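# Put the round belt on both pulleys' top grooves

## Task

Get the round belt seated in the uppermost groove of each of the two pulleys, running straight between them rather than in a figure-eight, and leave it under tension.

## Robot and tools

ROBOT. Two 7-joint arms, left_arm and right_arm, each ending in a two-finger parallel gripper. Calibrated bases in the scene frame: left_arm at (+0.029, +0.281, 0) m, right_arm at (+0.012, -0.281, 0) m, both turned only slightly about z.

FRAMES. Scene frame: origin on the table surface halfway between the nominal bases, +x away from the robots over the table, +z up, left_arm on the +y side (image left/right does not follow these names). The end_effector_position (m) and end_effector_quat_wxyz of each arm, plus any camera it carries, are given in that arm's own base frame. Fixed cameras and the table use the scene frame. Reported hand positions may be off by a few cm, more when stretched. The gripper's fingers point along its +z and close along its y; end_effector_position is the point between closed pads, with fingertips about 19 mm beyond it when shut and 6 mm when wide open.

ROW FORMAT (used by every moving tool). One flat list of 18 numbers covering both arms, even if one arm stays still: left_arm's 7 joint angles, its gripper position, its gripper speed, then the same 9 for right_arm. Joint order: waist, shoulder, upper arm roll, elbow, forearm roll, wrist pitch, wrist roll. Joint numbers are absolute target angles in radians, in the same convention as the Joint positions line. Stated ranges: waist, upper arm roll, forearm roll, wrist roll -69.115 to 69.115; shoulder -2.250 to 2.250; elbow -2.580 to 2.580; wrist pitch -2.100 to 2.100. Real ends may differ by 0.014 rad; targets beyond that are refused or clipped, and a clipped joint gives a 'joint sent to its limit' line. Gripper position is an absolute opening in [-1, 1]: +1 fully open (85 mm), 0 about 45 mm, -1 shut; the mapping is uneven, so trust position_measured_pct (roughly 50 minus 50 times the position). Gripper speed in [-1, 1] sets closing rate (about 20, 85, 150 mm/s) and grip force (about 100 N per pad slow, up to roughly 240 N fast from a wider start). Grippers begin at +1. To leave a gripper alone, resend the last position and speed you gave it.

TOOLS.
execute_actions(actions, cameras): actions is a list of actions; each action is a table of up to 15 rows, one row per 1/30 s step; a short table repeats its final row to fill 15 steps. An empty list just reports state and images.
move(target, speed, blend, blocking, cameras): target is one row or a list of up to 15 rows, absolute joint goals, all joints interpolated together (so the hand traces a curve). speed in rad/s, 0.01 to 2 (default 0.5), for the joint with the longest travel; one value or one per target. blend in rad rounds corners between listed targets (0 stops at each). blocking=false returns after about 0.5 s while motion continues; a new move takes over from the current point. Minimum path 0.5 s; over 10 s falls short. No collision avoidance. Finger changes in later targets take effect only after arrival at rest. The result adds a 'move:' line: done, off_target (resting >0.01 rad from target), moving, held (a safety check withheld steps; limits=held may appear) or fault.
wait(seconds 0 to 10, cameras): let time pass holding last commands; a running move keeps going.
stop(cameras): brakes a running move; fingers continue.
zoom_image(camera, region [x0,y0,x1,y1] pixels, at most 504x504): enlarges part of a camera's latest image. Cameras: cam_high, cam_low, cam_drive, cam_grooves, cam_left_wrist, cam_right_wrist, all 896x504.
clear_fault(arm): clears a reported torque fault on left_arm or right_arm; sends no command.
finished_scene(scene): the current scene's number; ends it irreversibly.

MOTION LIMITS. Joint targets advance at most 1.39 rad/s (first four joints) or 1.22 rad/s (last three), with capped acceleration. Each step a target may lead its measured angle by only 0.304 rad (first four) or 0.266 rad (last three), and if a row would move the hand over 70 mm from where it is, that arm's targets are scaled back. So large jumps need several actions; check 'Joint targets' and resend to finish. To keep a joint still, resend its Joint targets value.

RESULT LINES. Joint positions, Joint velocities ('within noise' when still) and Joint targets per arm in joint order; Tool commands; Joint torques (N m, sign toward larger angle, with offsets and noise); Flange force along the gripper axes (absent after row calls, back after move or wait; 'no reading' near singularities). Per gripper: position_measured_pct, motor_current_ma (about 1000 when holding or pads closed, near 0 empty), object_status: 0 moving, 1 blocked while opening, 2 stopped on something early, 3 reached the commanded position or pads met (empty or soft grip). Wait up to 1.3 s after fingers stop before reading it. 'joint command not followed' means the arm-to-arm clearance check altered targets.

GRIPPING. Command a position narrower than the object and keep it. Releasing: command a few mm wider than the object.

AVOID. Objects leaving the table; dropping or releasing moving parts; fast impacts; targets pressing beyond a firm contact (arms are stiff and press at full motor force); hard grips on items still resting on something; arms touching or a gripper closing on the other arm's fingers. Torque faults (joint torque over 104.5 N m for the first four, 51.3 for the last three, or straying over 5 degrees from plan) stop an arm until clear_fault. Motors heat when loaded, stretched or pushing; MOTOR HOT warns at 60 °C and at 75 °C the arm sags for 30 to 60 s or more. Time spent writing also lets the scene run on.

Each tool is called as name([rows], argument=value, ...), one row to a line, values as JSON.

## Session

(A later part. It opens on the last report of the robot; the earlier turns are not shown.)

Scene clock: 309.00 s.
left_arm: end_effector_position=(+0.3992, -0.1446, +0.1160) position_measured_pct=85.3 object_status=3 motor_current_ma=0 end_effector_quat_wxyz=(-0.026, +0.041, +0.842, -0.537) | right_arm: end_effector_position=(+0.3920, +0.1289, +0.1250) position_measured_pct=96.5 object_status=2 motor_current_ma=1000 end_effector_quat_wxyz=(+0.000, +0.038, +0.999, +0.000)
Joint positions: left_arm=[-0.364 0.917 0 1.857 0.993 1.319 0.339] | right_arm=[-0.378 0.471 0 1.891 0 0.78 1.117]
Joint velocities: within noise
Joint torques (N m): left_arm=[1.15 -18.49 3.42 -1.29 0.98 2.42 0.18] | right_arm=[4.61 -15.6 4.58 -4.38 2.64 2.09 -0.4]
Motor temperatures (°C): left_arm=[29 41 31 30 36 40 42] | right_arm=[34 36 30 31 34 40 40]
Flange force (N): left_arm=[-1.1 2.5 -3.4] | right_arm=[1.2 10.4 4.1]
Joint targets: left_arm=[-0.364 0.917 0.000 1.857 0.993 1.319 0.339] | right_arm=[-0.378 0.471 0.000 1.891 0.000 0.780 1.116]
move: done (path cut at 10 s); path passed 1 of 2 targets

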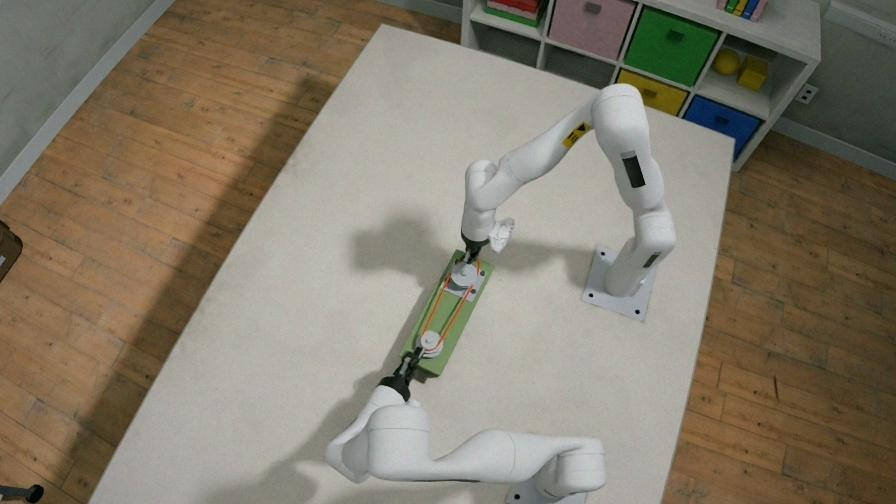

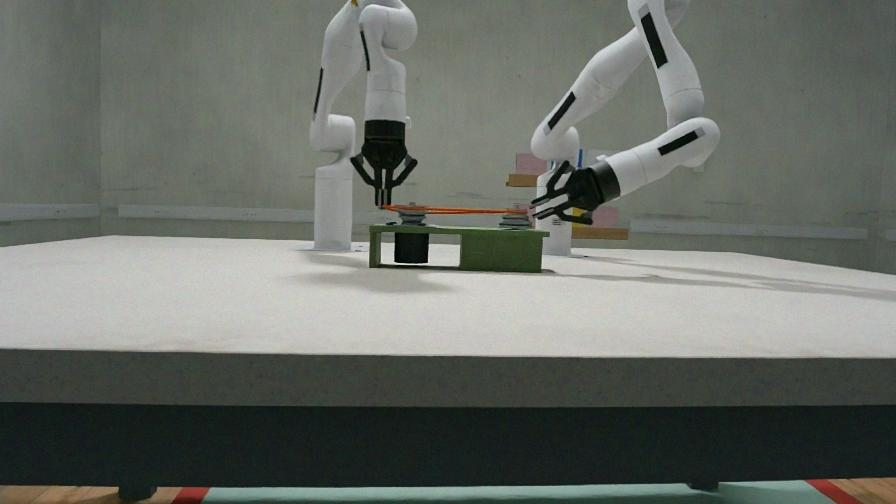

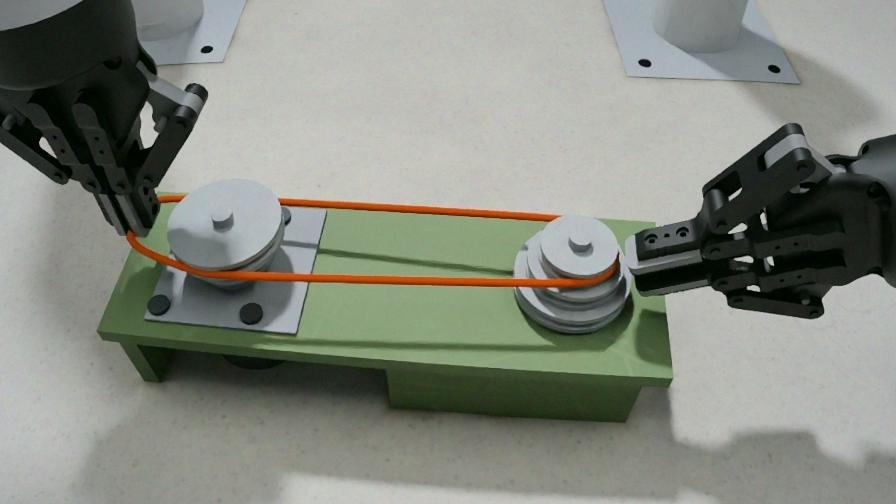

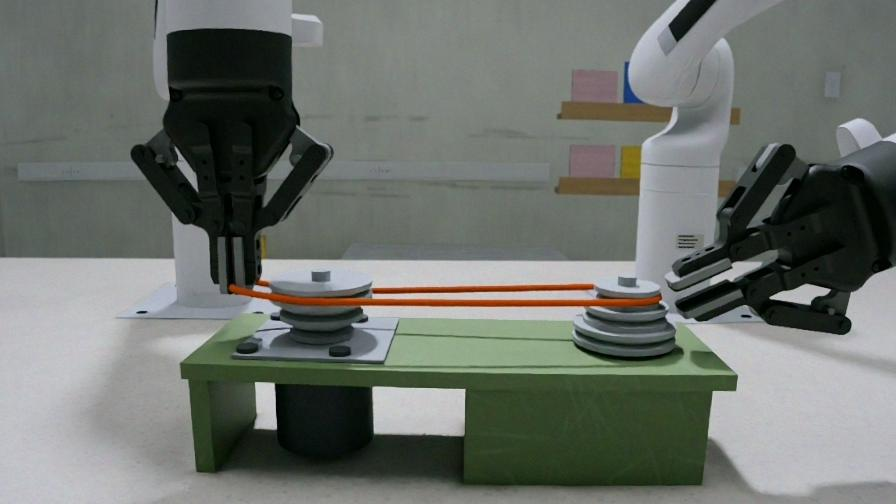

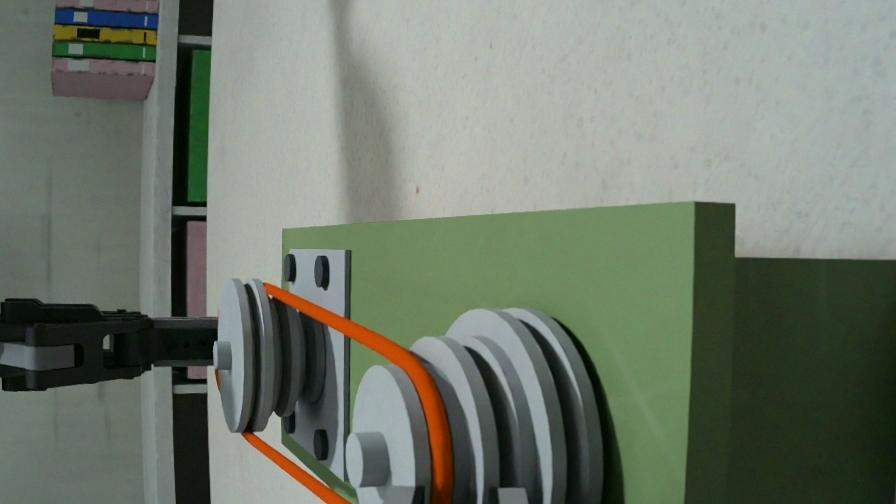

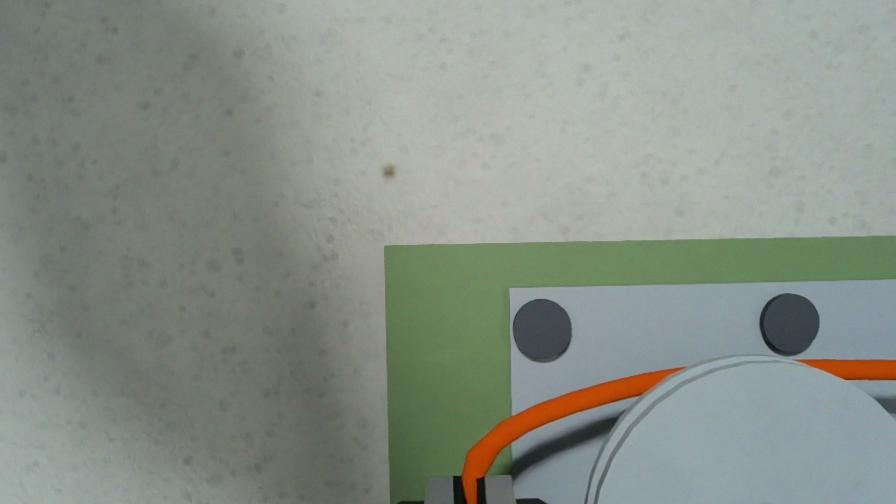

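move([
  [-0.3641,0.9169,0,1.8567,0.9929,1.3192,0.339,-0.7,-0.5,-0.1737,0.4461,0,1.9889,-0.4368,0.681,1.649,-1,-0.5],
  [-0.3641,0.9169,0,1.8567,0.9929,1.3192,0.339,-0.7,-0.5,0.0424,0.5176,0,2.0523,-0.8876,0.764,2.2448,-1,-0.5],
  [-0.3641,0.9169,0,1.8567,0.9929,1.3192,0.339,-0.7,-0.5,0.2171,0.6771,0,2.0664,-1.1383,0.9684,2.656,-1,-0.5],
], speed=0.2)

zoom_image(camera="cam_grooves", region=[200, 220, 450, 370])

Scene clock: 336.17 s.
left_arm: end_effector_position=(+0.3992, -0.1446, +0.1160) position_measured_pct=85.3 object_status=3 motor_current_ma=0 end_effector_quat_wxyz=(-0.026, +0.041, +0.842, -0.537) | right_arm: end_effector_position=(+0.3910, +0.1270, +0.1186) position_measured_pct=96.5 object_status=2 motor_current_ma=1000 end_effector_quat_wxyz=(+0.018, +0.039, +0.909, +0.414)
Joint positions: left_arm=[-0.364 0.917 0 1.857 0.993 1.319 0.339] | right_arm=[0.217 0.677 0 2.066 -1.138 0.968 2.656]
Joint velocities: within noise
Joint torques (N m): left_arm=[1.22 -18.38 3.39 -1.41 1.02 2.41 0.11] | right_arm=[1.08 -16.35 -0.63 -4.28 -0.33 1.68 -0.46]
Motor temperatures (°C): left_arm=[29 41 31 30 36 40 42] | right_arm=[34 36 30 31 34 40 40]
Flange force (N): left_arm=[-0.7 2.1 -3.5] | right_arm=[3.9 -0.2 4.7]
Joint targets: left_arm=[-0.364 0.917 0.000 1.857 0.993 1.319 0.339] | right_arm=[0.217 0.677 0.000 2.066 -1.138 0.968 2.656]
move: done

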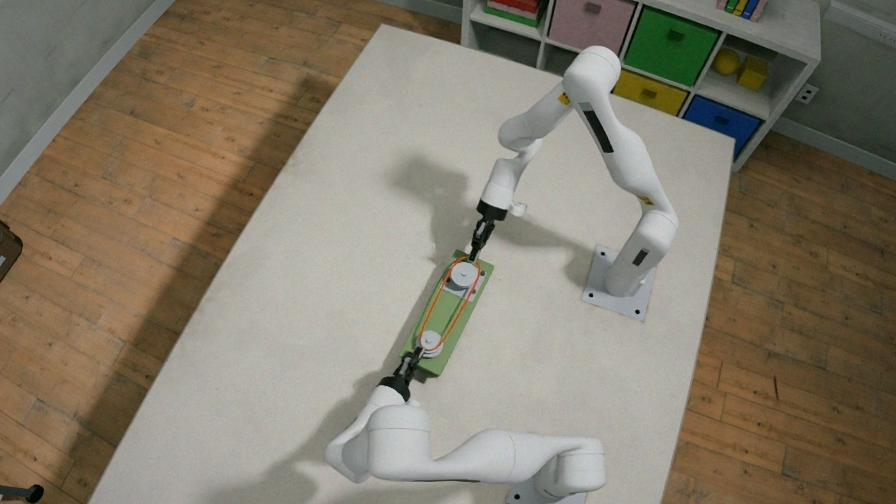

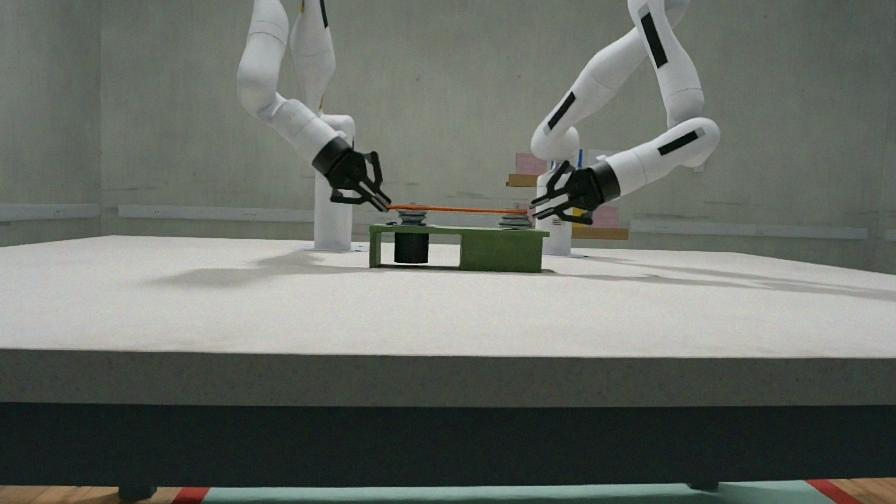

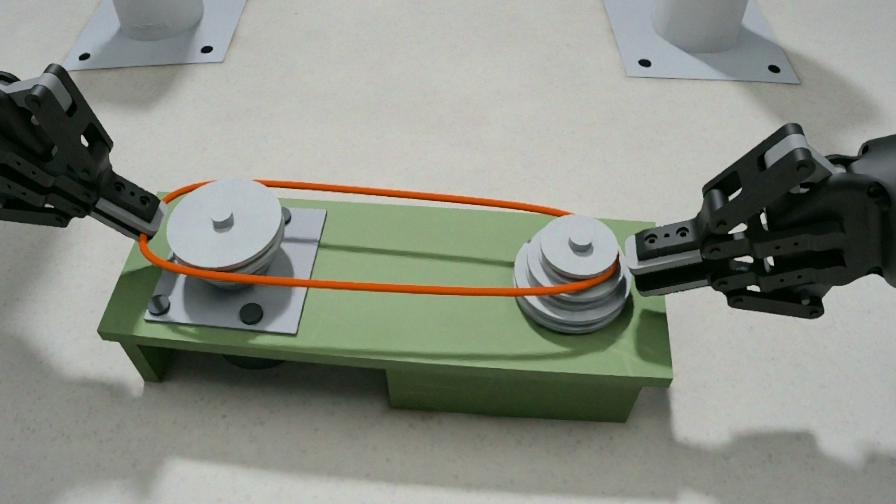

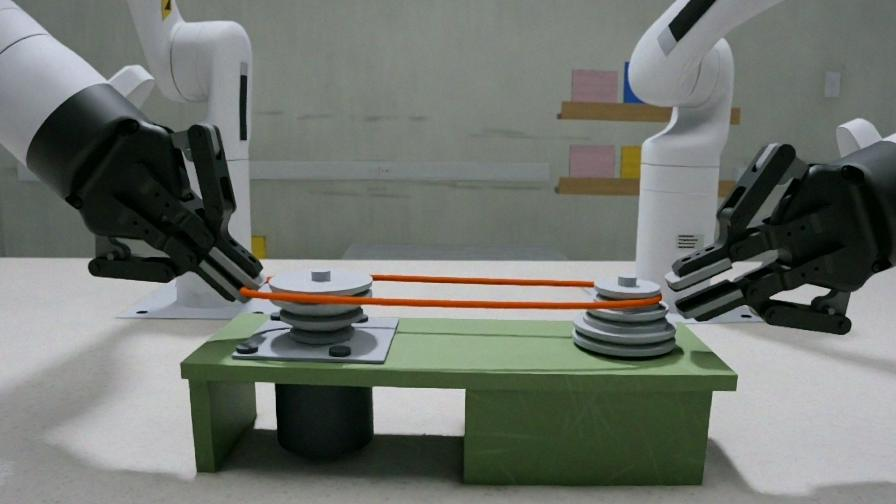

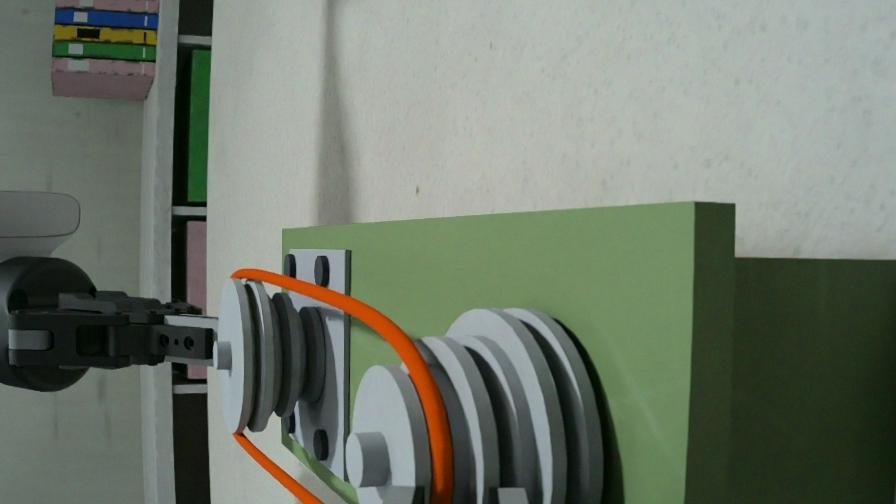

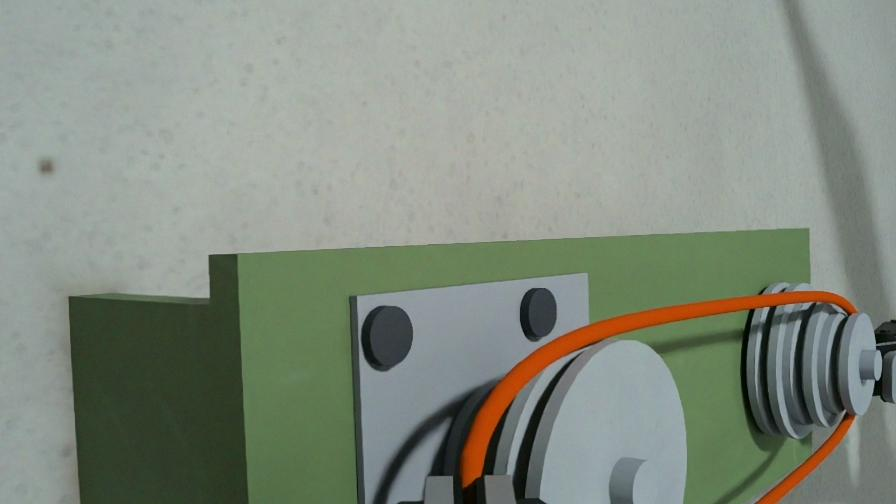

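Scaled by 2.016.

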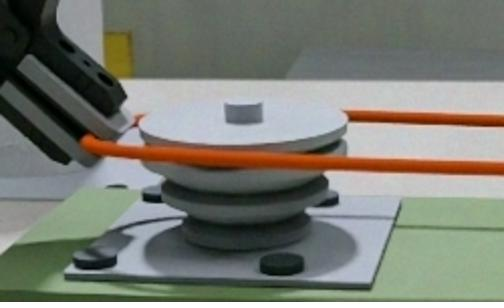

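move(target=[-0.3641,0.9169,0,1.8567,0.9929,1.3192,0.339,-0.7,-0.5,0.3292,0.8853,0,2.0294,-1.2343,1.1995,2.905,-1,-0.5], speed=0.1)

zoom_image(camera="cam_grooves", region=[200, 220, 450, 370])

zoom_image(camera="cam_drive", region=[90, 150, 340, 340])

Scene clock: 342.83 s.
left_arm: end_effector_position=(+0.3992, -0.1446, +0.1160) position_measured_pct=85.3 object_status=3 motor_current_ma=0 end_effector_quat_wxyz=(-0.026, +0.041, +0.842, -0.537) | right_arm: end_effector_position=(+0.3911, +0.1297, +0.1132) position_measured_pct=96.5 object_status=2 motor_current_ma=1000 end_effector_quat_wxyz=(+0.023, +0.036, +0.843, +0.537)
Joint positions: left_arm=[-0.364 0.917 0 1.857 0.993 1.319 0.339] | right_arm=[0.329 0.885 0 2.029 -1.234 1.2 2.905]
Joint velocities: within noise
Joint torques (N m): left_arm=[1.11 -18.38 3.49 -1.29 1.04 2.49 0.04] | right_arm=[0.65 -17.48 -1.59 -2.37 -0.14 2.56 -0.47]
Motor temperatures (°C): left_arm=[29 41 31 30 36 40 42] | right_arm=[34 36 30 31 34 40 40]
Flange force (N): left_arm=[-1.3 2.1 -3.5] | right_arm=[3.9 -0.7 3.7]
Joint targets: left_arm=[-0.364 0.917 0.000 1.857 0.993 1.319 0.339] | right_arm=[0.329 0.885 0.000 2.029 -1.234 1.199 2.905]
move: done

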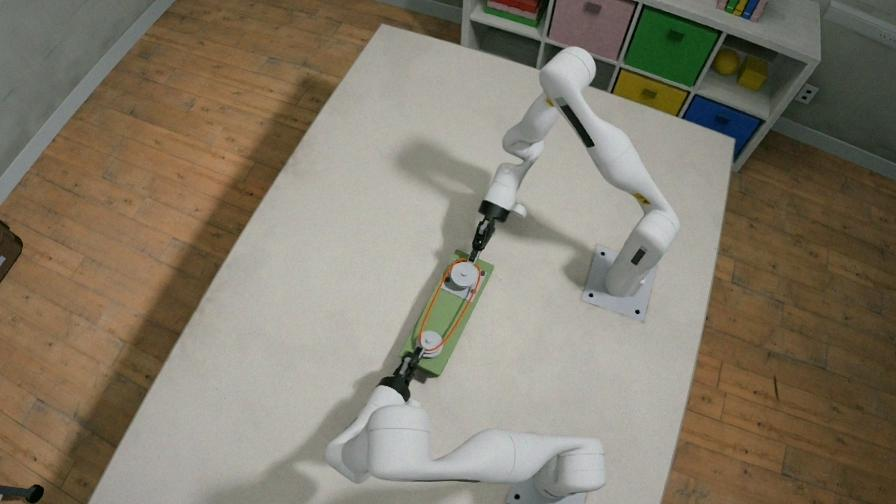

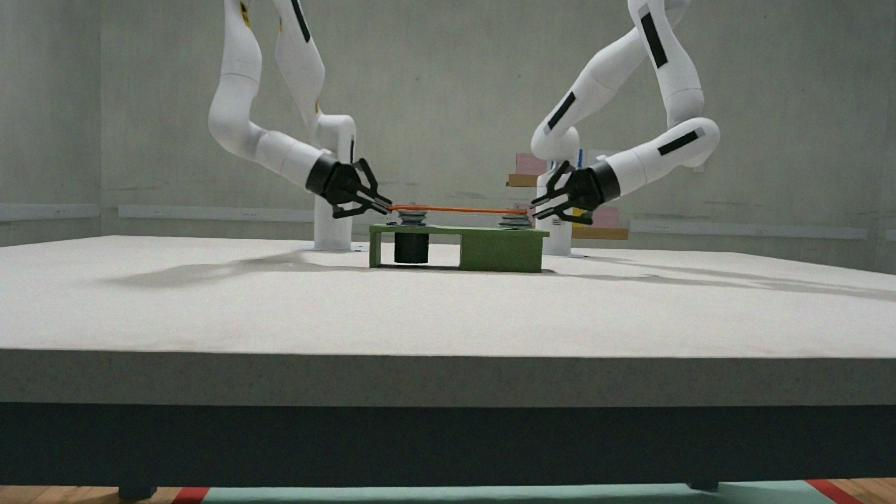

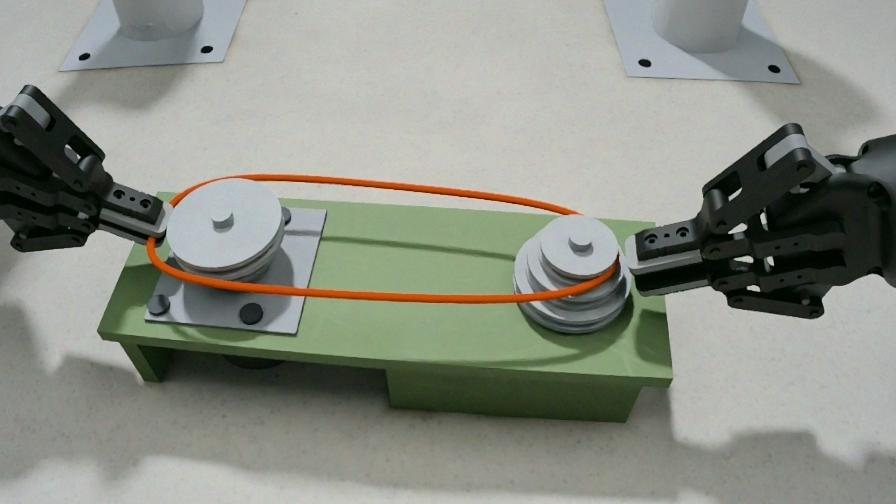

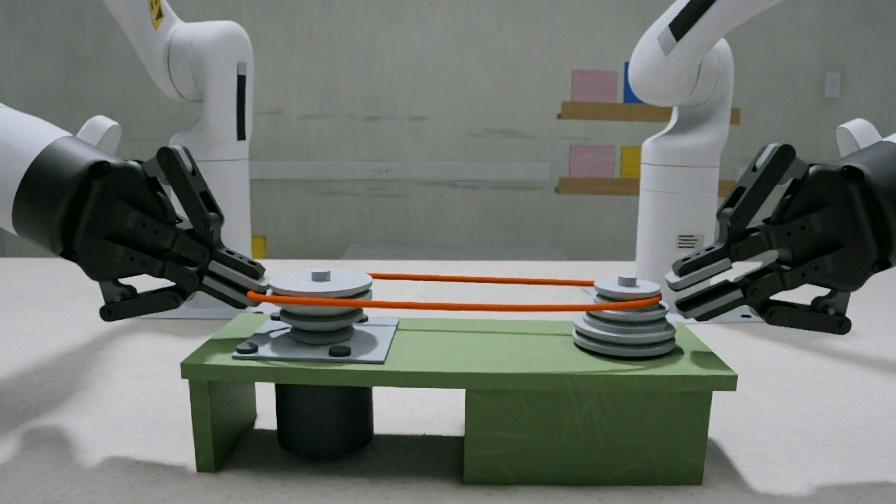

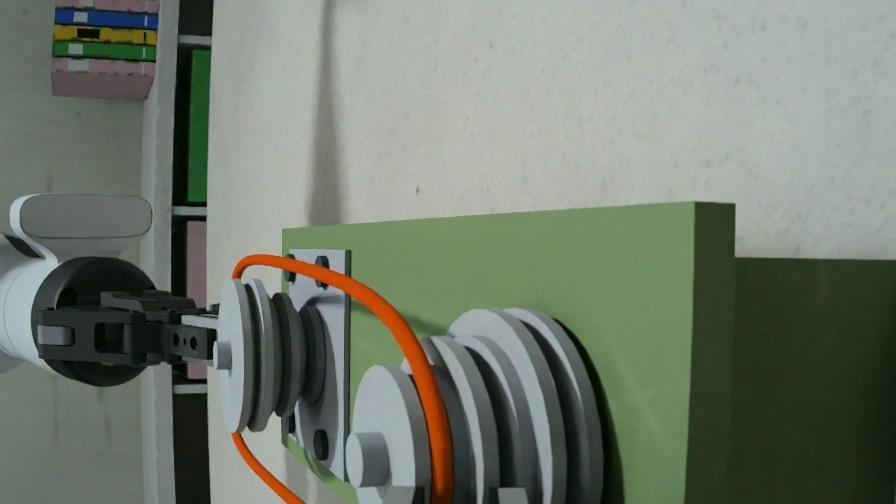

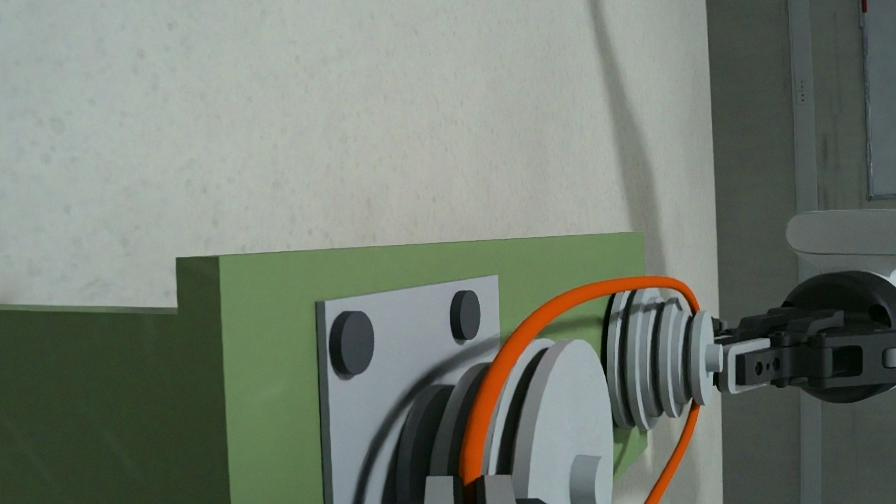

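Scaled by 2.016.

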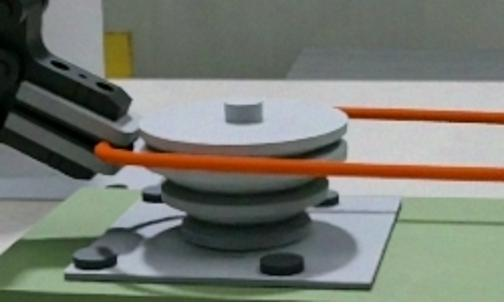

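Scaled by 2.016.

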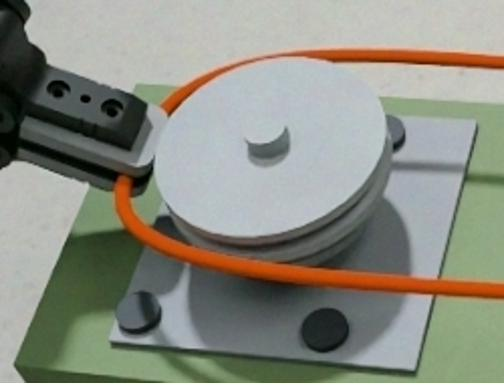

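move([
  [-0.3641,0.9169,0,1.8567,0.9929,1.3192,0.339,-0.7,-0.5,0.3292,0.8929,0,2.0286,-1.2343,1.1925,2.905,-1,-0.5],
  [-0.3641,0.9169,0,1.8567,0.9929,1.3192,0.339,-0.7,-0.5,0.3292,0.8929,0,2.0286,-1.2343,1.1925,2.905,-0.7,-0.5],
], speed=0.05)

zoom_image(camera="cam_grooves", region=[200, 220, 450, 370])

zoom_image(camera="cam_drive", region=[90, 150, 340, 340])

Scene clock: 348.73 s.
left_arm: end_effector_position=(+0.3992, -0.1446, +0.1160) position_measured_pct=85.3 object_status=3 motor_current_ma=0 end_effector_quat_wxyz=(-0.026, +0.041, +0.842, -0.537) | right_arm: end_effector_position=(+0.3906, +0.1291, +0.1088) position_measured_pct=85.3 object_status=0 motor_current_ma=0 end_effector_quat_wxyz=(+0.021, +0.039, +0.844, +0.535)
Joint positions: left_arm=[-0.364 0.917 0 1.857 0.993 1.319 0.339] | right_arm=[0.329 0.893 0 2.029 -1.234 1.193 2.905]
Joint velocities: within noise
Joint torques (N m): left_arm=[1.19 -18.35 3.38 -1.43 0.98 2.42 0.08] | right_arm=[0 -17.44 -2.09 -2.21 -0.19 2.72 -0.52]
Motor temperatures (°C): left_arm=[29 41 31 30 36 40 42] | right_arm=[34 36 30 31 34 40 40]
Flange force (N): left_arm=[-0.7 1.9 -3.4] | right_arm=[4.2 -1.4 2.3]
Joint targets: left_arm=[-0.364 0.917 0.000 1.857 0.993 1.319 0.339] | right_arm=[0.329 0.893 0.000 2.029 -1.234 1.193 2.905]
move: done

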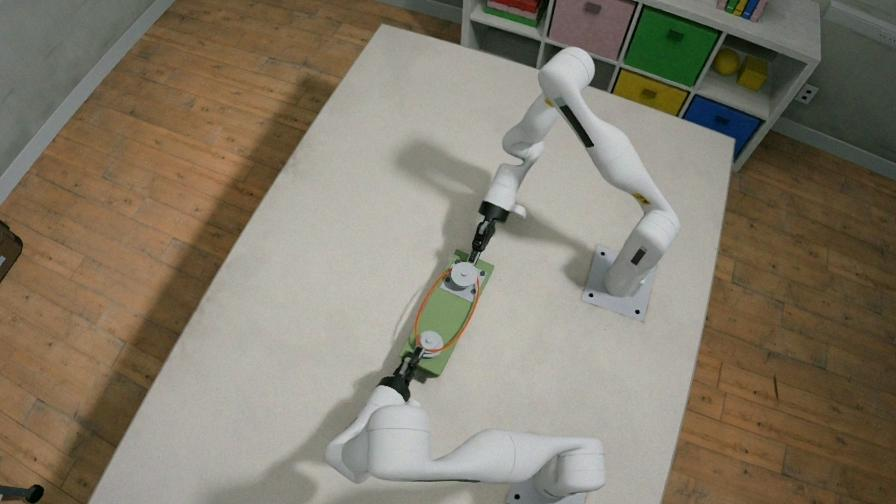

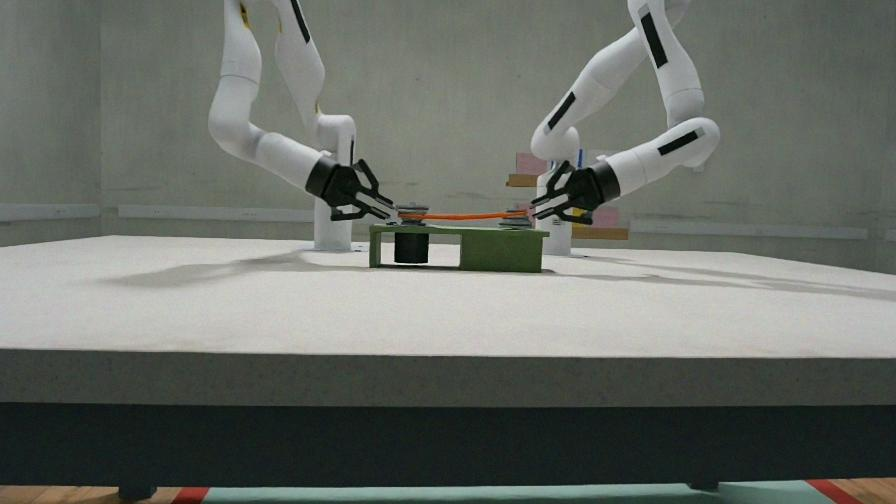

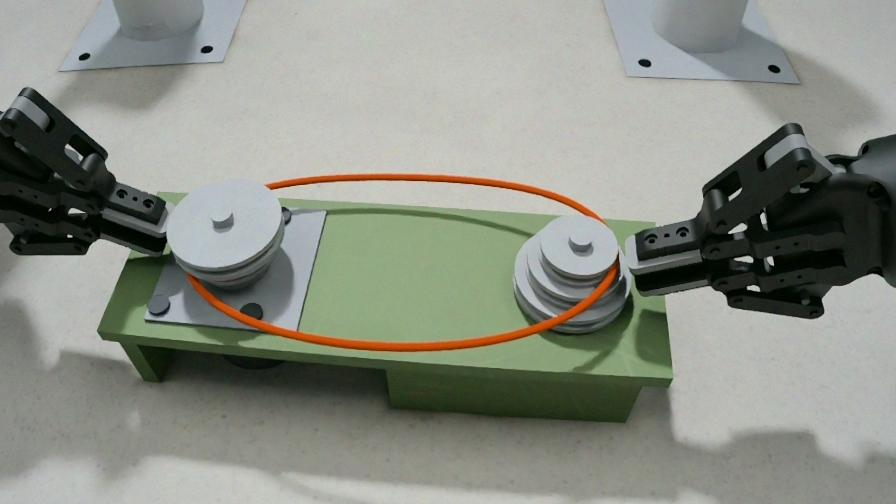

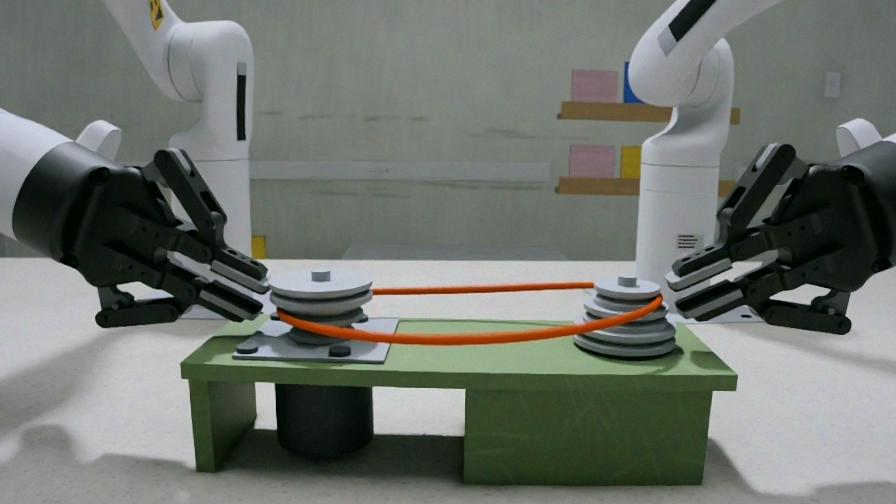

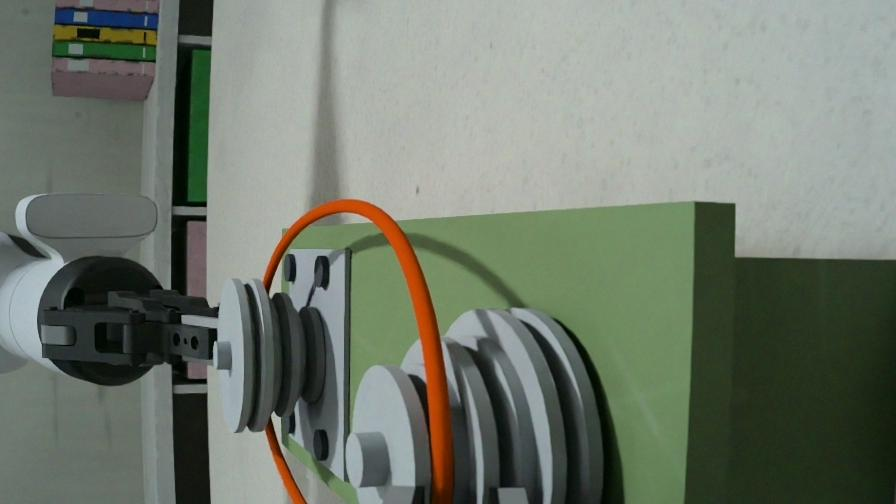

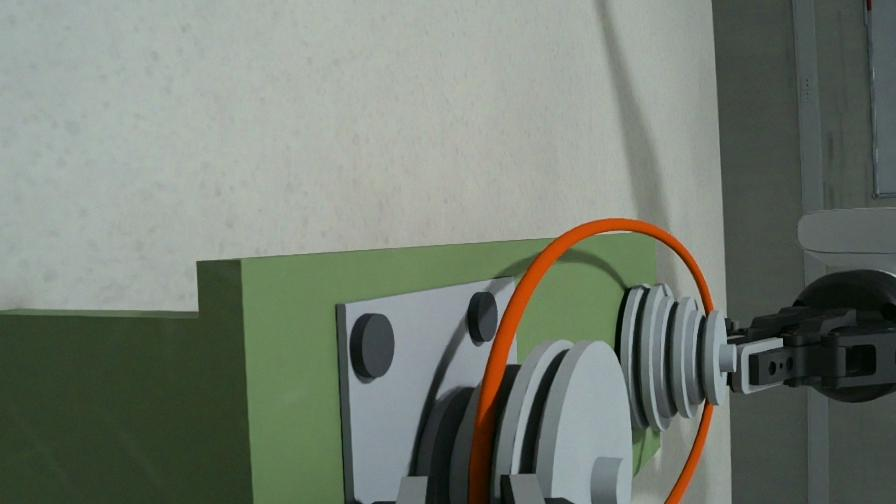

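Scaled by 2.016.

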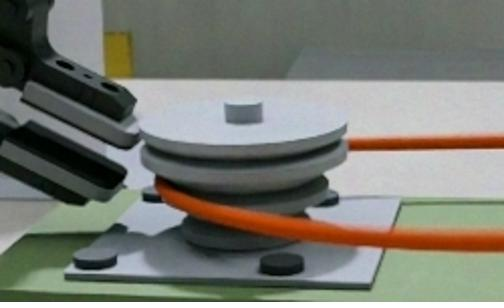

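Scaled by 2.016.

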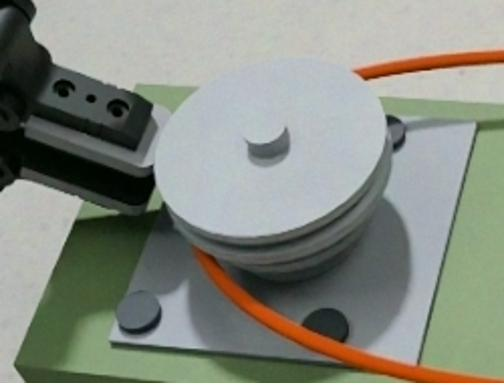

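move([
  [-0.3641,0.9169,0,1.8567,0.9929,1.3192,0.339,-0.7,-0.5,0.4166,0.8596,0,1.9911,-1.2343,1.2633,2.905,-0.7,-0.5],
  [-0.3641,0.9169,0,1.8567,0.9929,1.3192,0.339,-0.7,-0.5,-0.3121,0.3336,0,1.8117,0,0.9963,1.17,-0.7,-0.5],
  [-0.3641,0.9169,0,1.8567,0.9929,1.3192,0.339,-0.7,-0.5,-0.5363,0.619,0,1.4712,0,1.0514,2.345,-0.7,-0.5],
], speed=0.5, cameras=["cam_drive","cam_grooves","cam_right_wrist"])

Scene clock: 363.47 s.
left_arm: end_effector_position=(+0.3992, -0.1446, +0.1160) position_measured_pct=85.3 object_status=3 motor_current_ma=0 end_effector_quat_wxyz=(-0.026, +0.041, +0.842, -0.537) | right_arm: end_effector_position=(+0.4571, +0.2428, +0.1602) position_measured_pct=85.3 object_status=3 motor_current_ma=0 end_effector_quat_wxyz=(+0.000, -0.609, +0.793, +0.000)
Joint positions: left_arm=[-0.364 0.917 0 1.857 0.993 1.319 0.339] | right_arm=[-0.536 0.619 0 1.471 0 1.051 2.345]
Joint velocities: within noise
Joint torques (N m): left_arm=[1.15 -18.4 3.46 -1.33 1.04 2.43 0.08] | right_arm=[0.11 -19.77 -0.14 -8.81 0.37 0.12 -0.41]
Motor temperatures (°C): left_arm=[29 41 31 30 36 40 42] | right_arm=[34 36 30 31 34 40 40]
Flange force (N): left_arm=[-1.1 2.1 -3.6] | right_arm=[2.9 2.2 2.0]
Joint targets: left_arm=[-0.364 0.917 0.000 1.857 0.993 1.319 0.339] | right_arm=[-0.536 0.619 0.000 1.471 0.000 1.051 2.345]
move: done
Images, in order (width x height): cam_drive 896x504, cam_grooves 896x504, cam_right_wrist 896x504.

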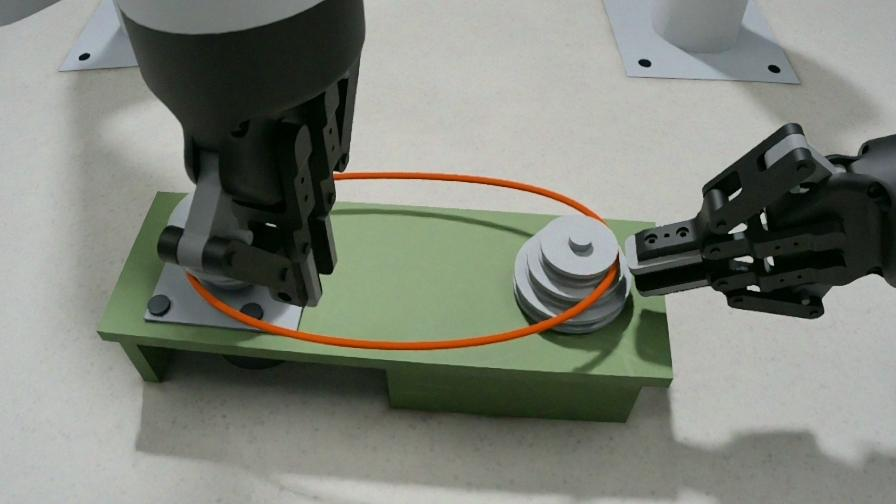

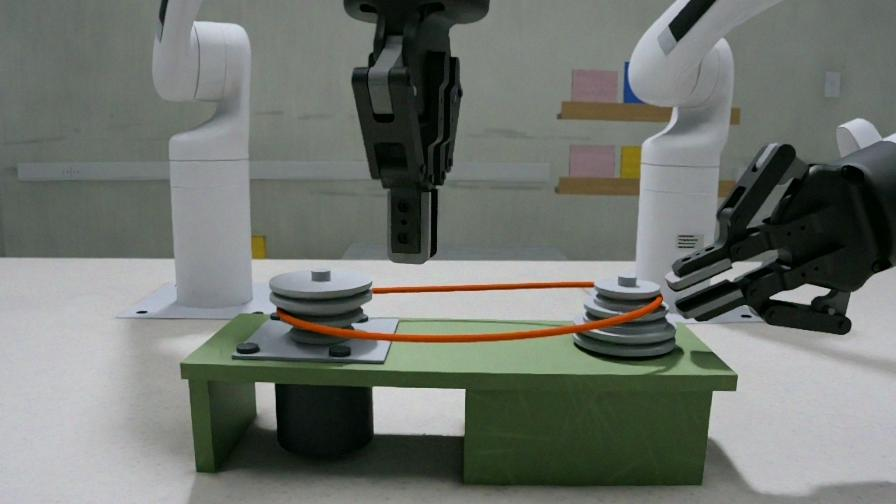

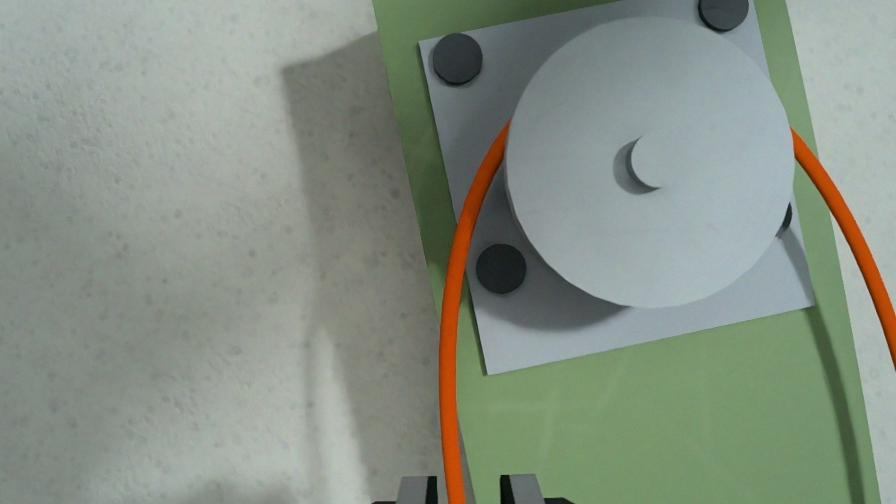

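move([
  [-0.3641,0.9169,0,1.8567,0.9929,1.3192,0.339,-0.7,-0.5,-0.5325,0.6100,0,1.4670,0,1.0646,2.349,-0.5,0],
  [-0.3641,0.9169,0,1.8567,0.9929,1.3192,0.339,-0.7,-0.5,-0.5325,0.6933,0,1.5262,0,0.9221,2.349,-0.5,0],
  [-0.3641,0.9169,0,1.8567,0.9929,1.3192,0.339,-0.7,-0.5,-0.5325,0.6933,0,1.5262,0,0.9221,2.349,-1,-0.5],
], speed=0.12, cameras=["cam_drive","cam_grooves","cam_right_wrist"])

zoom_image(camera="cam_grooves", region=[230, 250, 480, 400])

Scene clock: 370.43 s.
left_arm: end_effector_position=(+0.3992, -0.1446, +0.1160) position_measured_pct=85.3 object_status=3 motor_current_ma=0 end_effector_quat_wxyz=(-0.026, +0.041, +0.842, -0.537) | right_arm: end_effector_position=(+0.4601, +0.2423, +0.1072) position_measured_pct=96.1 object_status=0 motor_current_ma=1000 end_effector_quat_wxyz=(+0.000, -0.609, +0.793, +0.000)
Joint positions: left_arm=[-0.364 0.917 0 1.857 0.993 1.319 0.339] | right_arm=[-0.532 0.693 0 1.526 0 0.922 2.349]
Joint velocities: within noise
Joint torques (N m): left_arm=[1.14 -18.38 3.44 -1.34 0.97 2.41 0.08] | right_arm=[0.11 -20.33 -0.09 -8.09 0.34 0.12 -0.41]
Motor temperatures (°C): left_arm=[29 41 31 30 36 40 42] | right_arm=[34 36 30 31 34 40 40]
Flange force (N): left_arm=[-1.1 2.1 -3.5] | right_arm=[2.7 2.1 1.6]
Joint targets: left_arm=[-0.364 0.917 0.000 1.857 0.993 1.319 0.339] | right_arm=[-0.532 0.693 0.000 1.526 0.000 0.922 2.349]
move: done
Images, in order (width x height): cam_drive 896x504, cam_grooves 896x504, cam_right_wrist 896x504.

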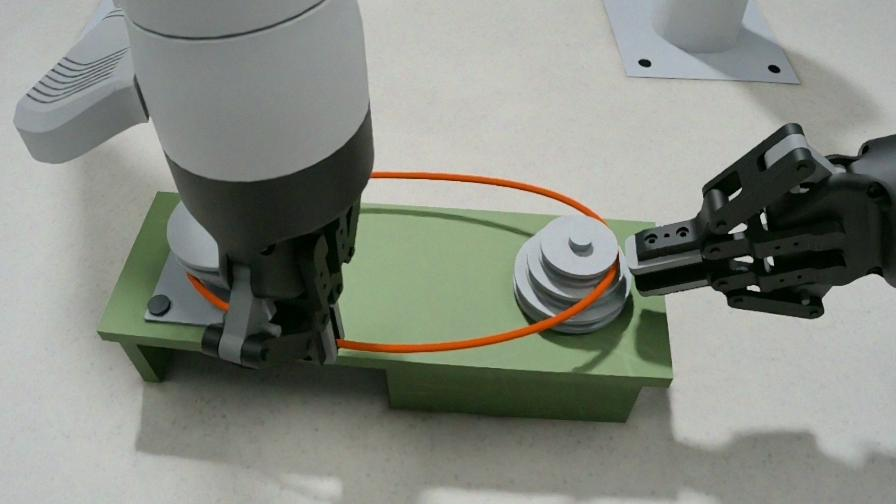

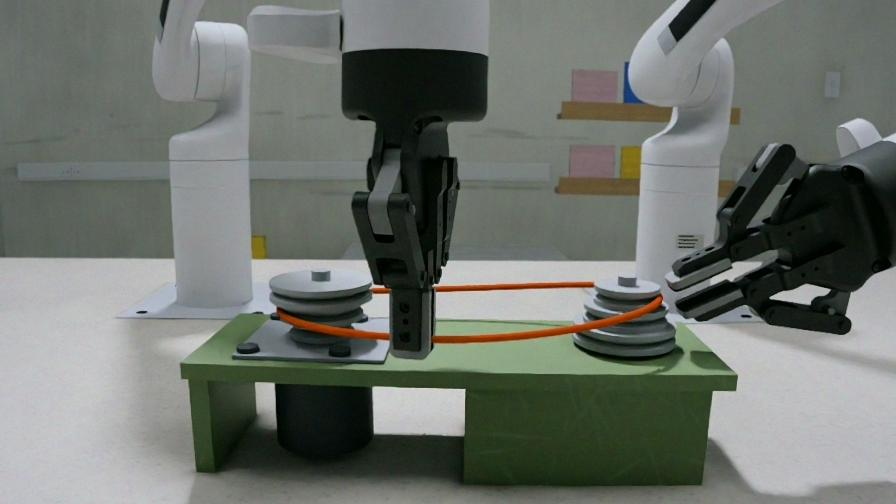

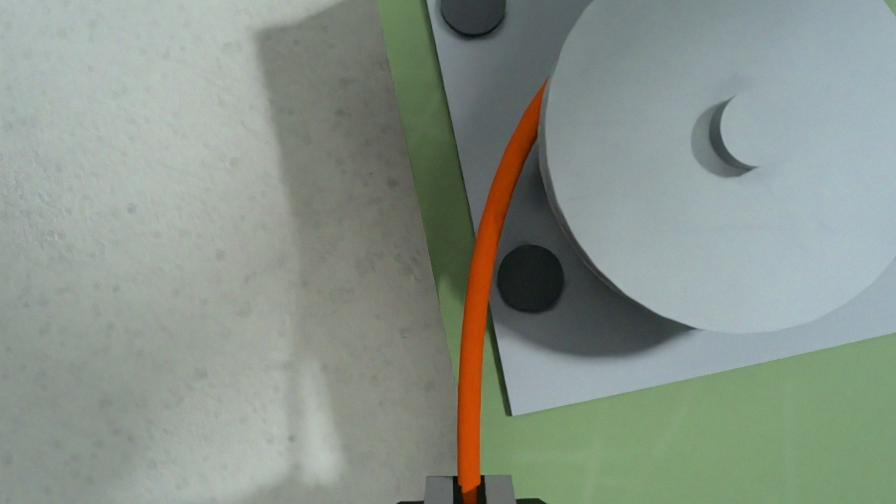

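Scaled by 2.016.

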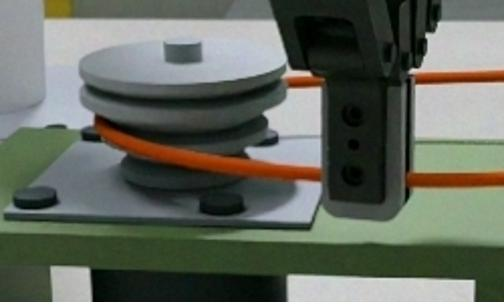

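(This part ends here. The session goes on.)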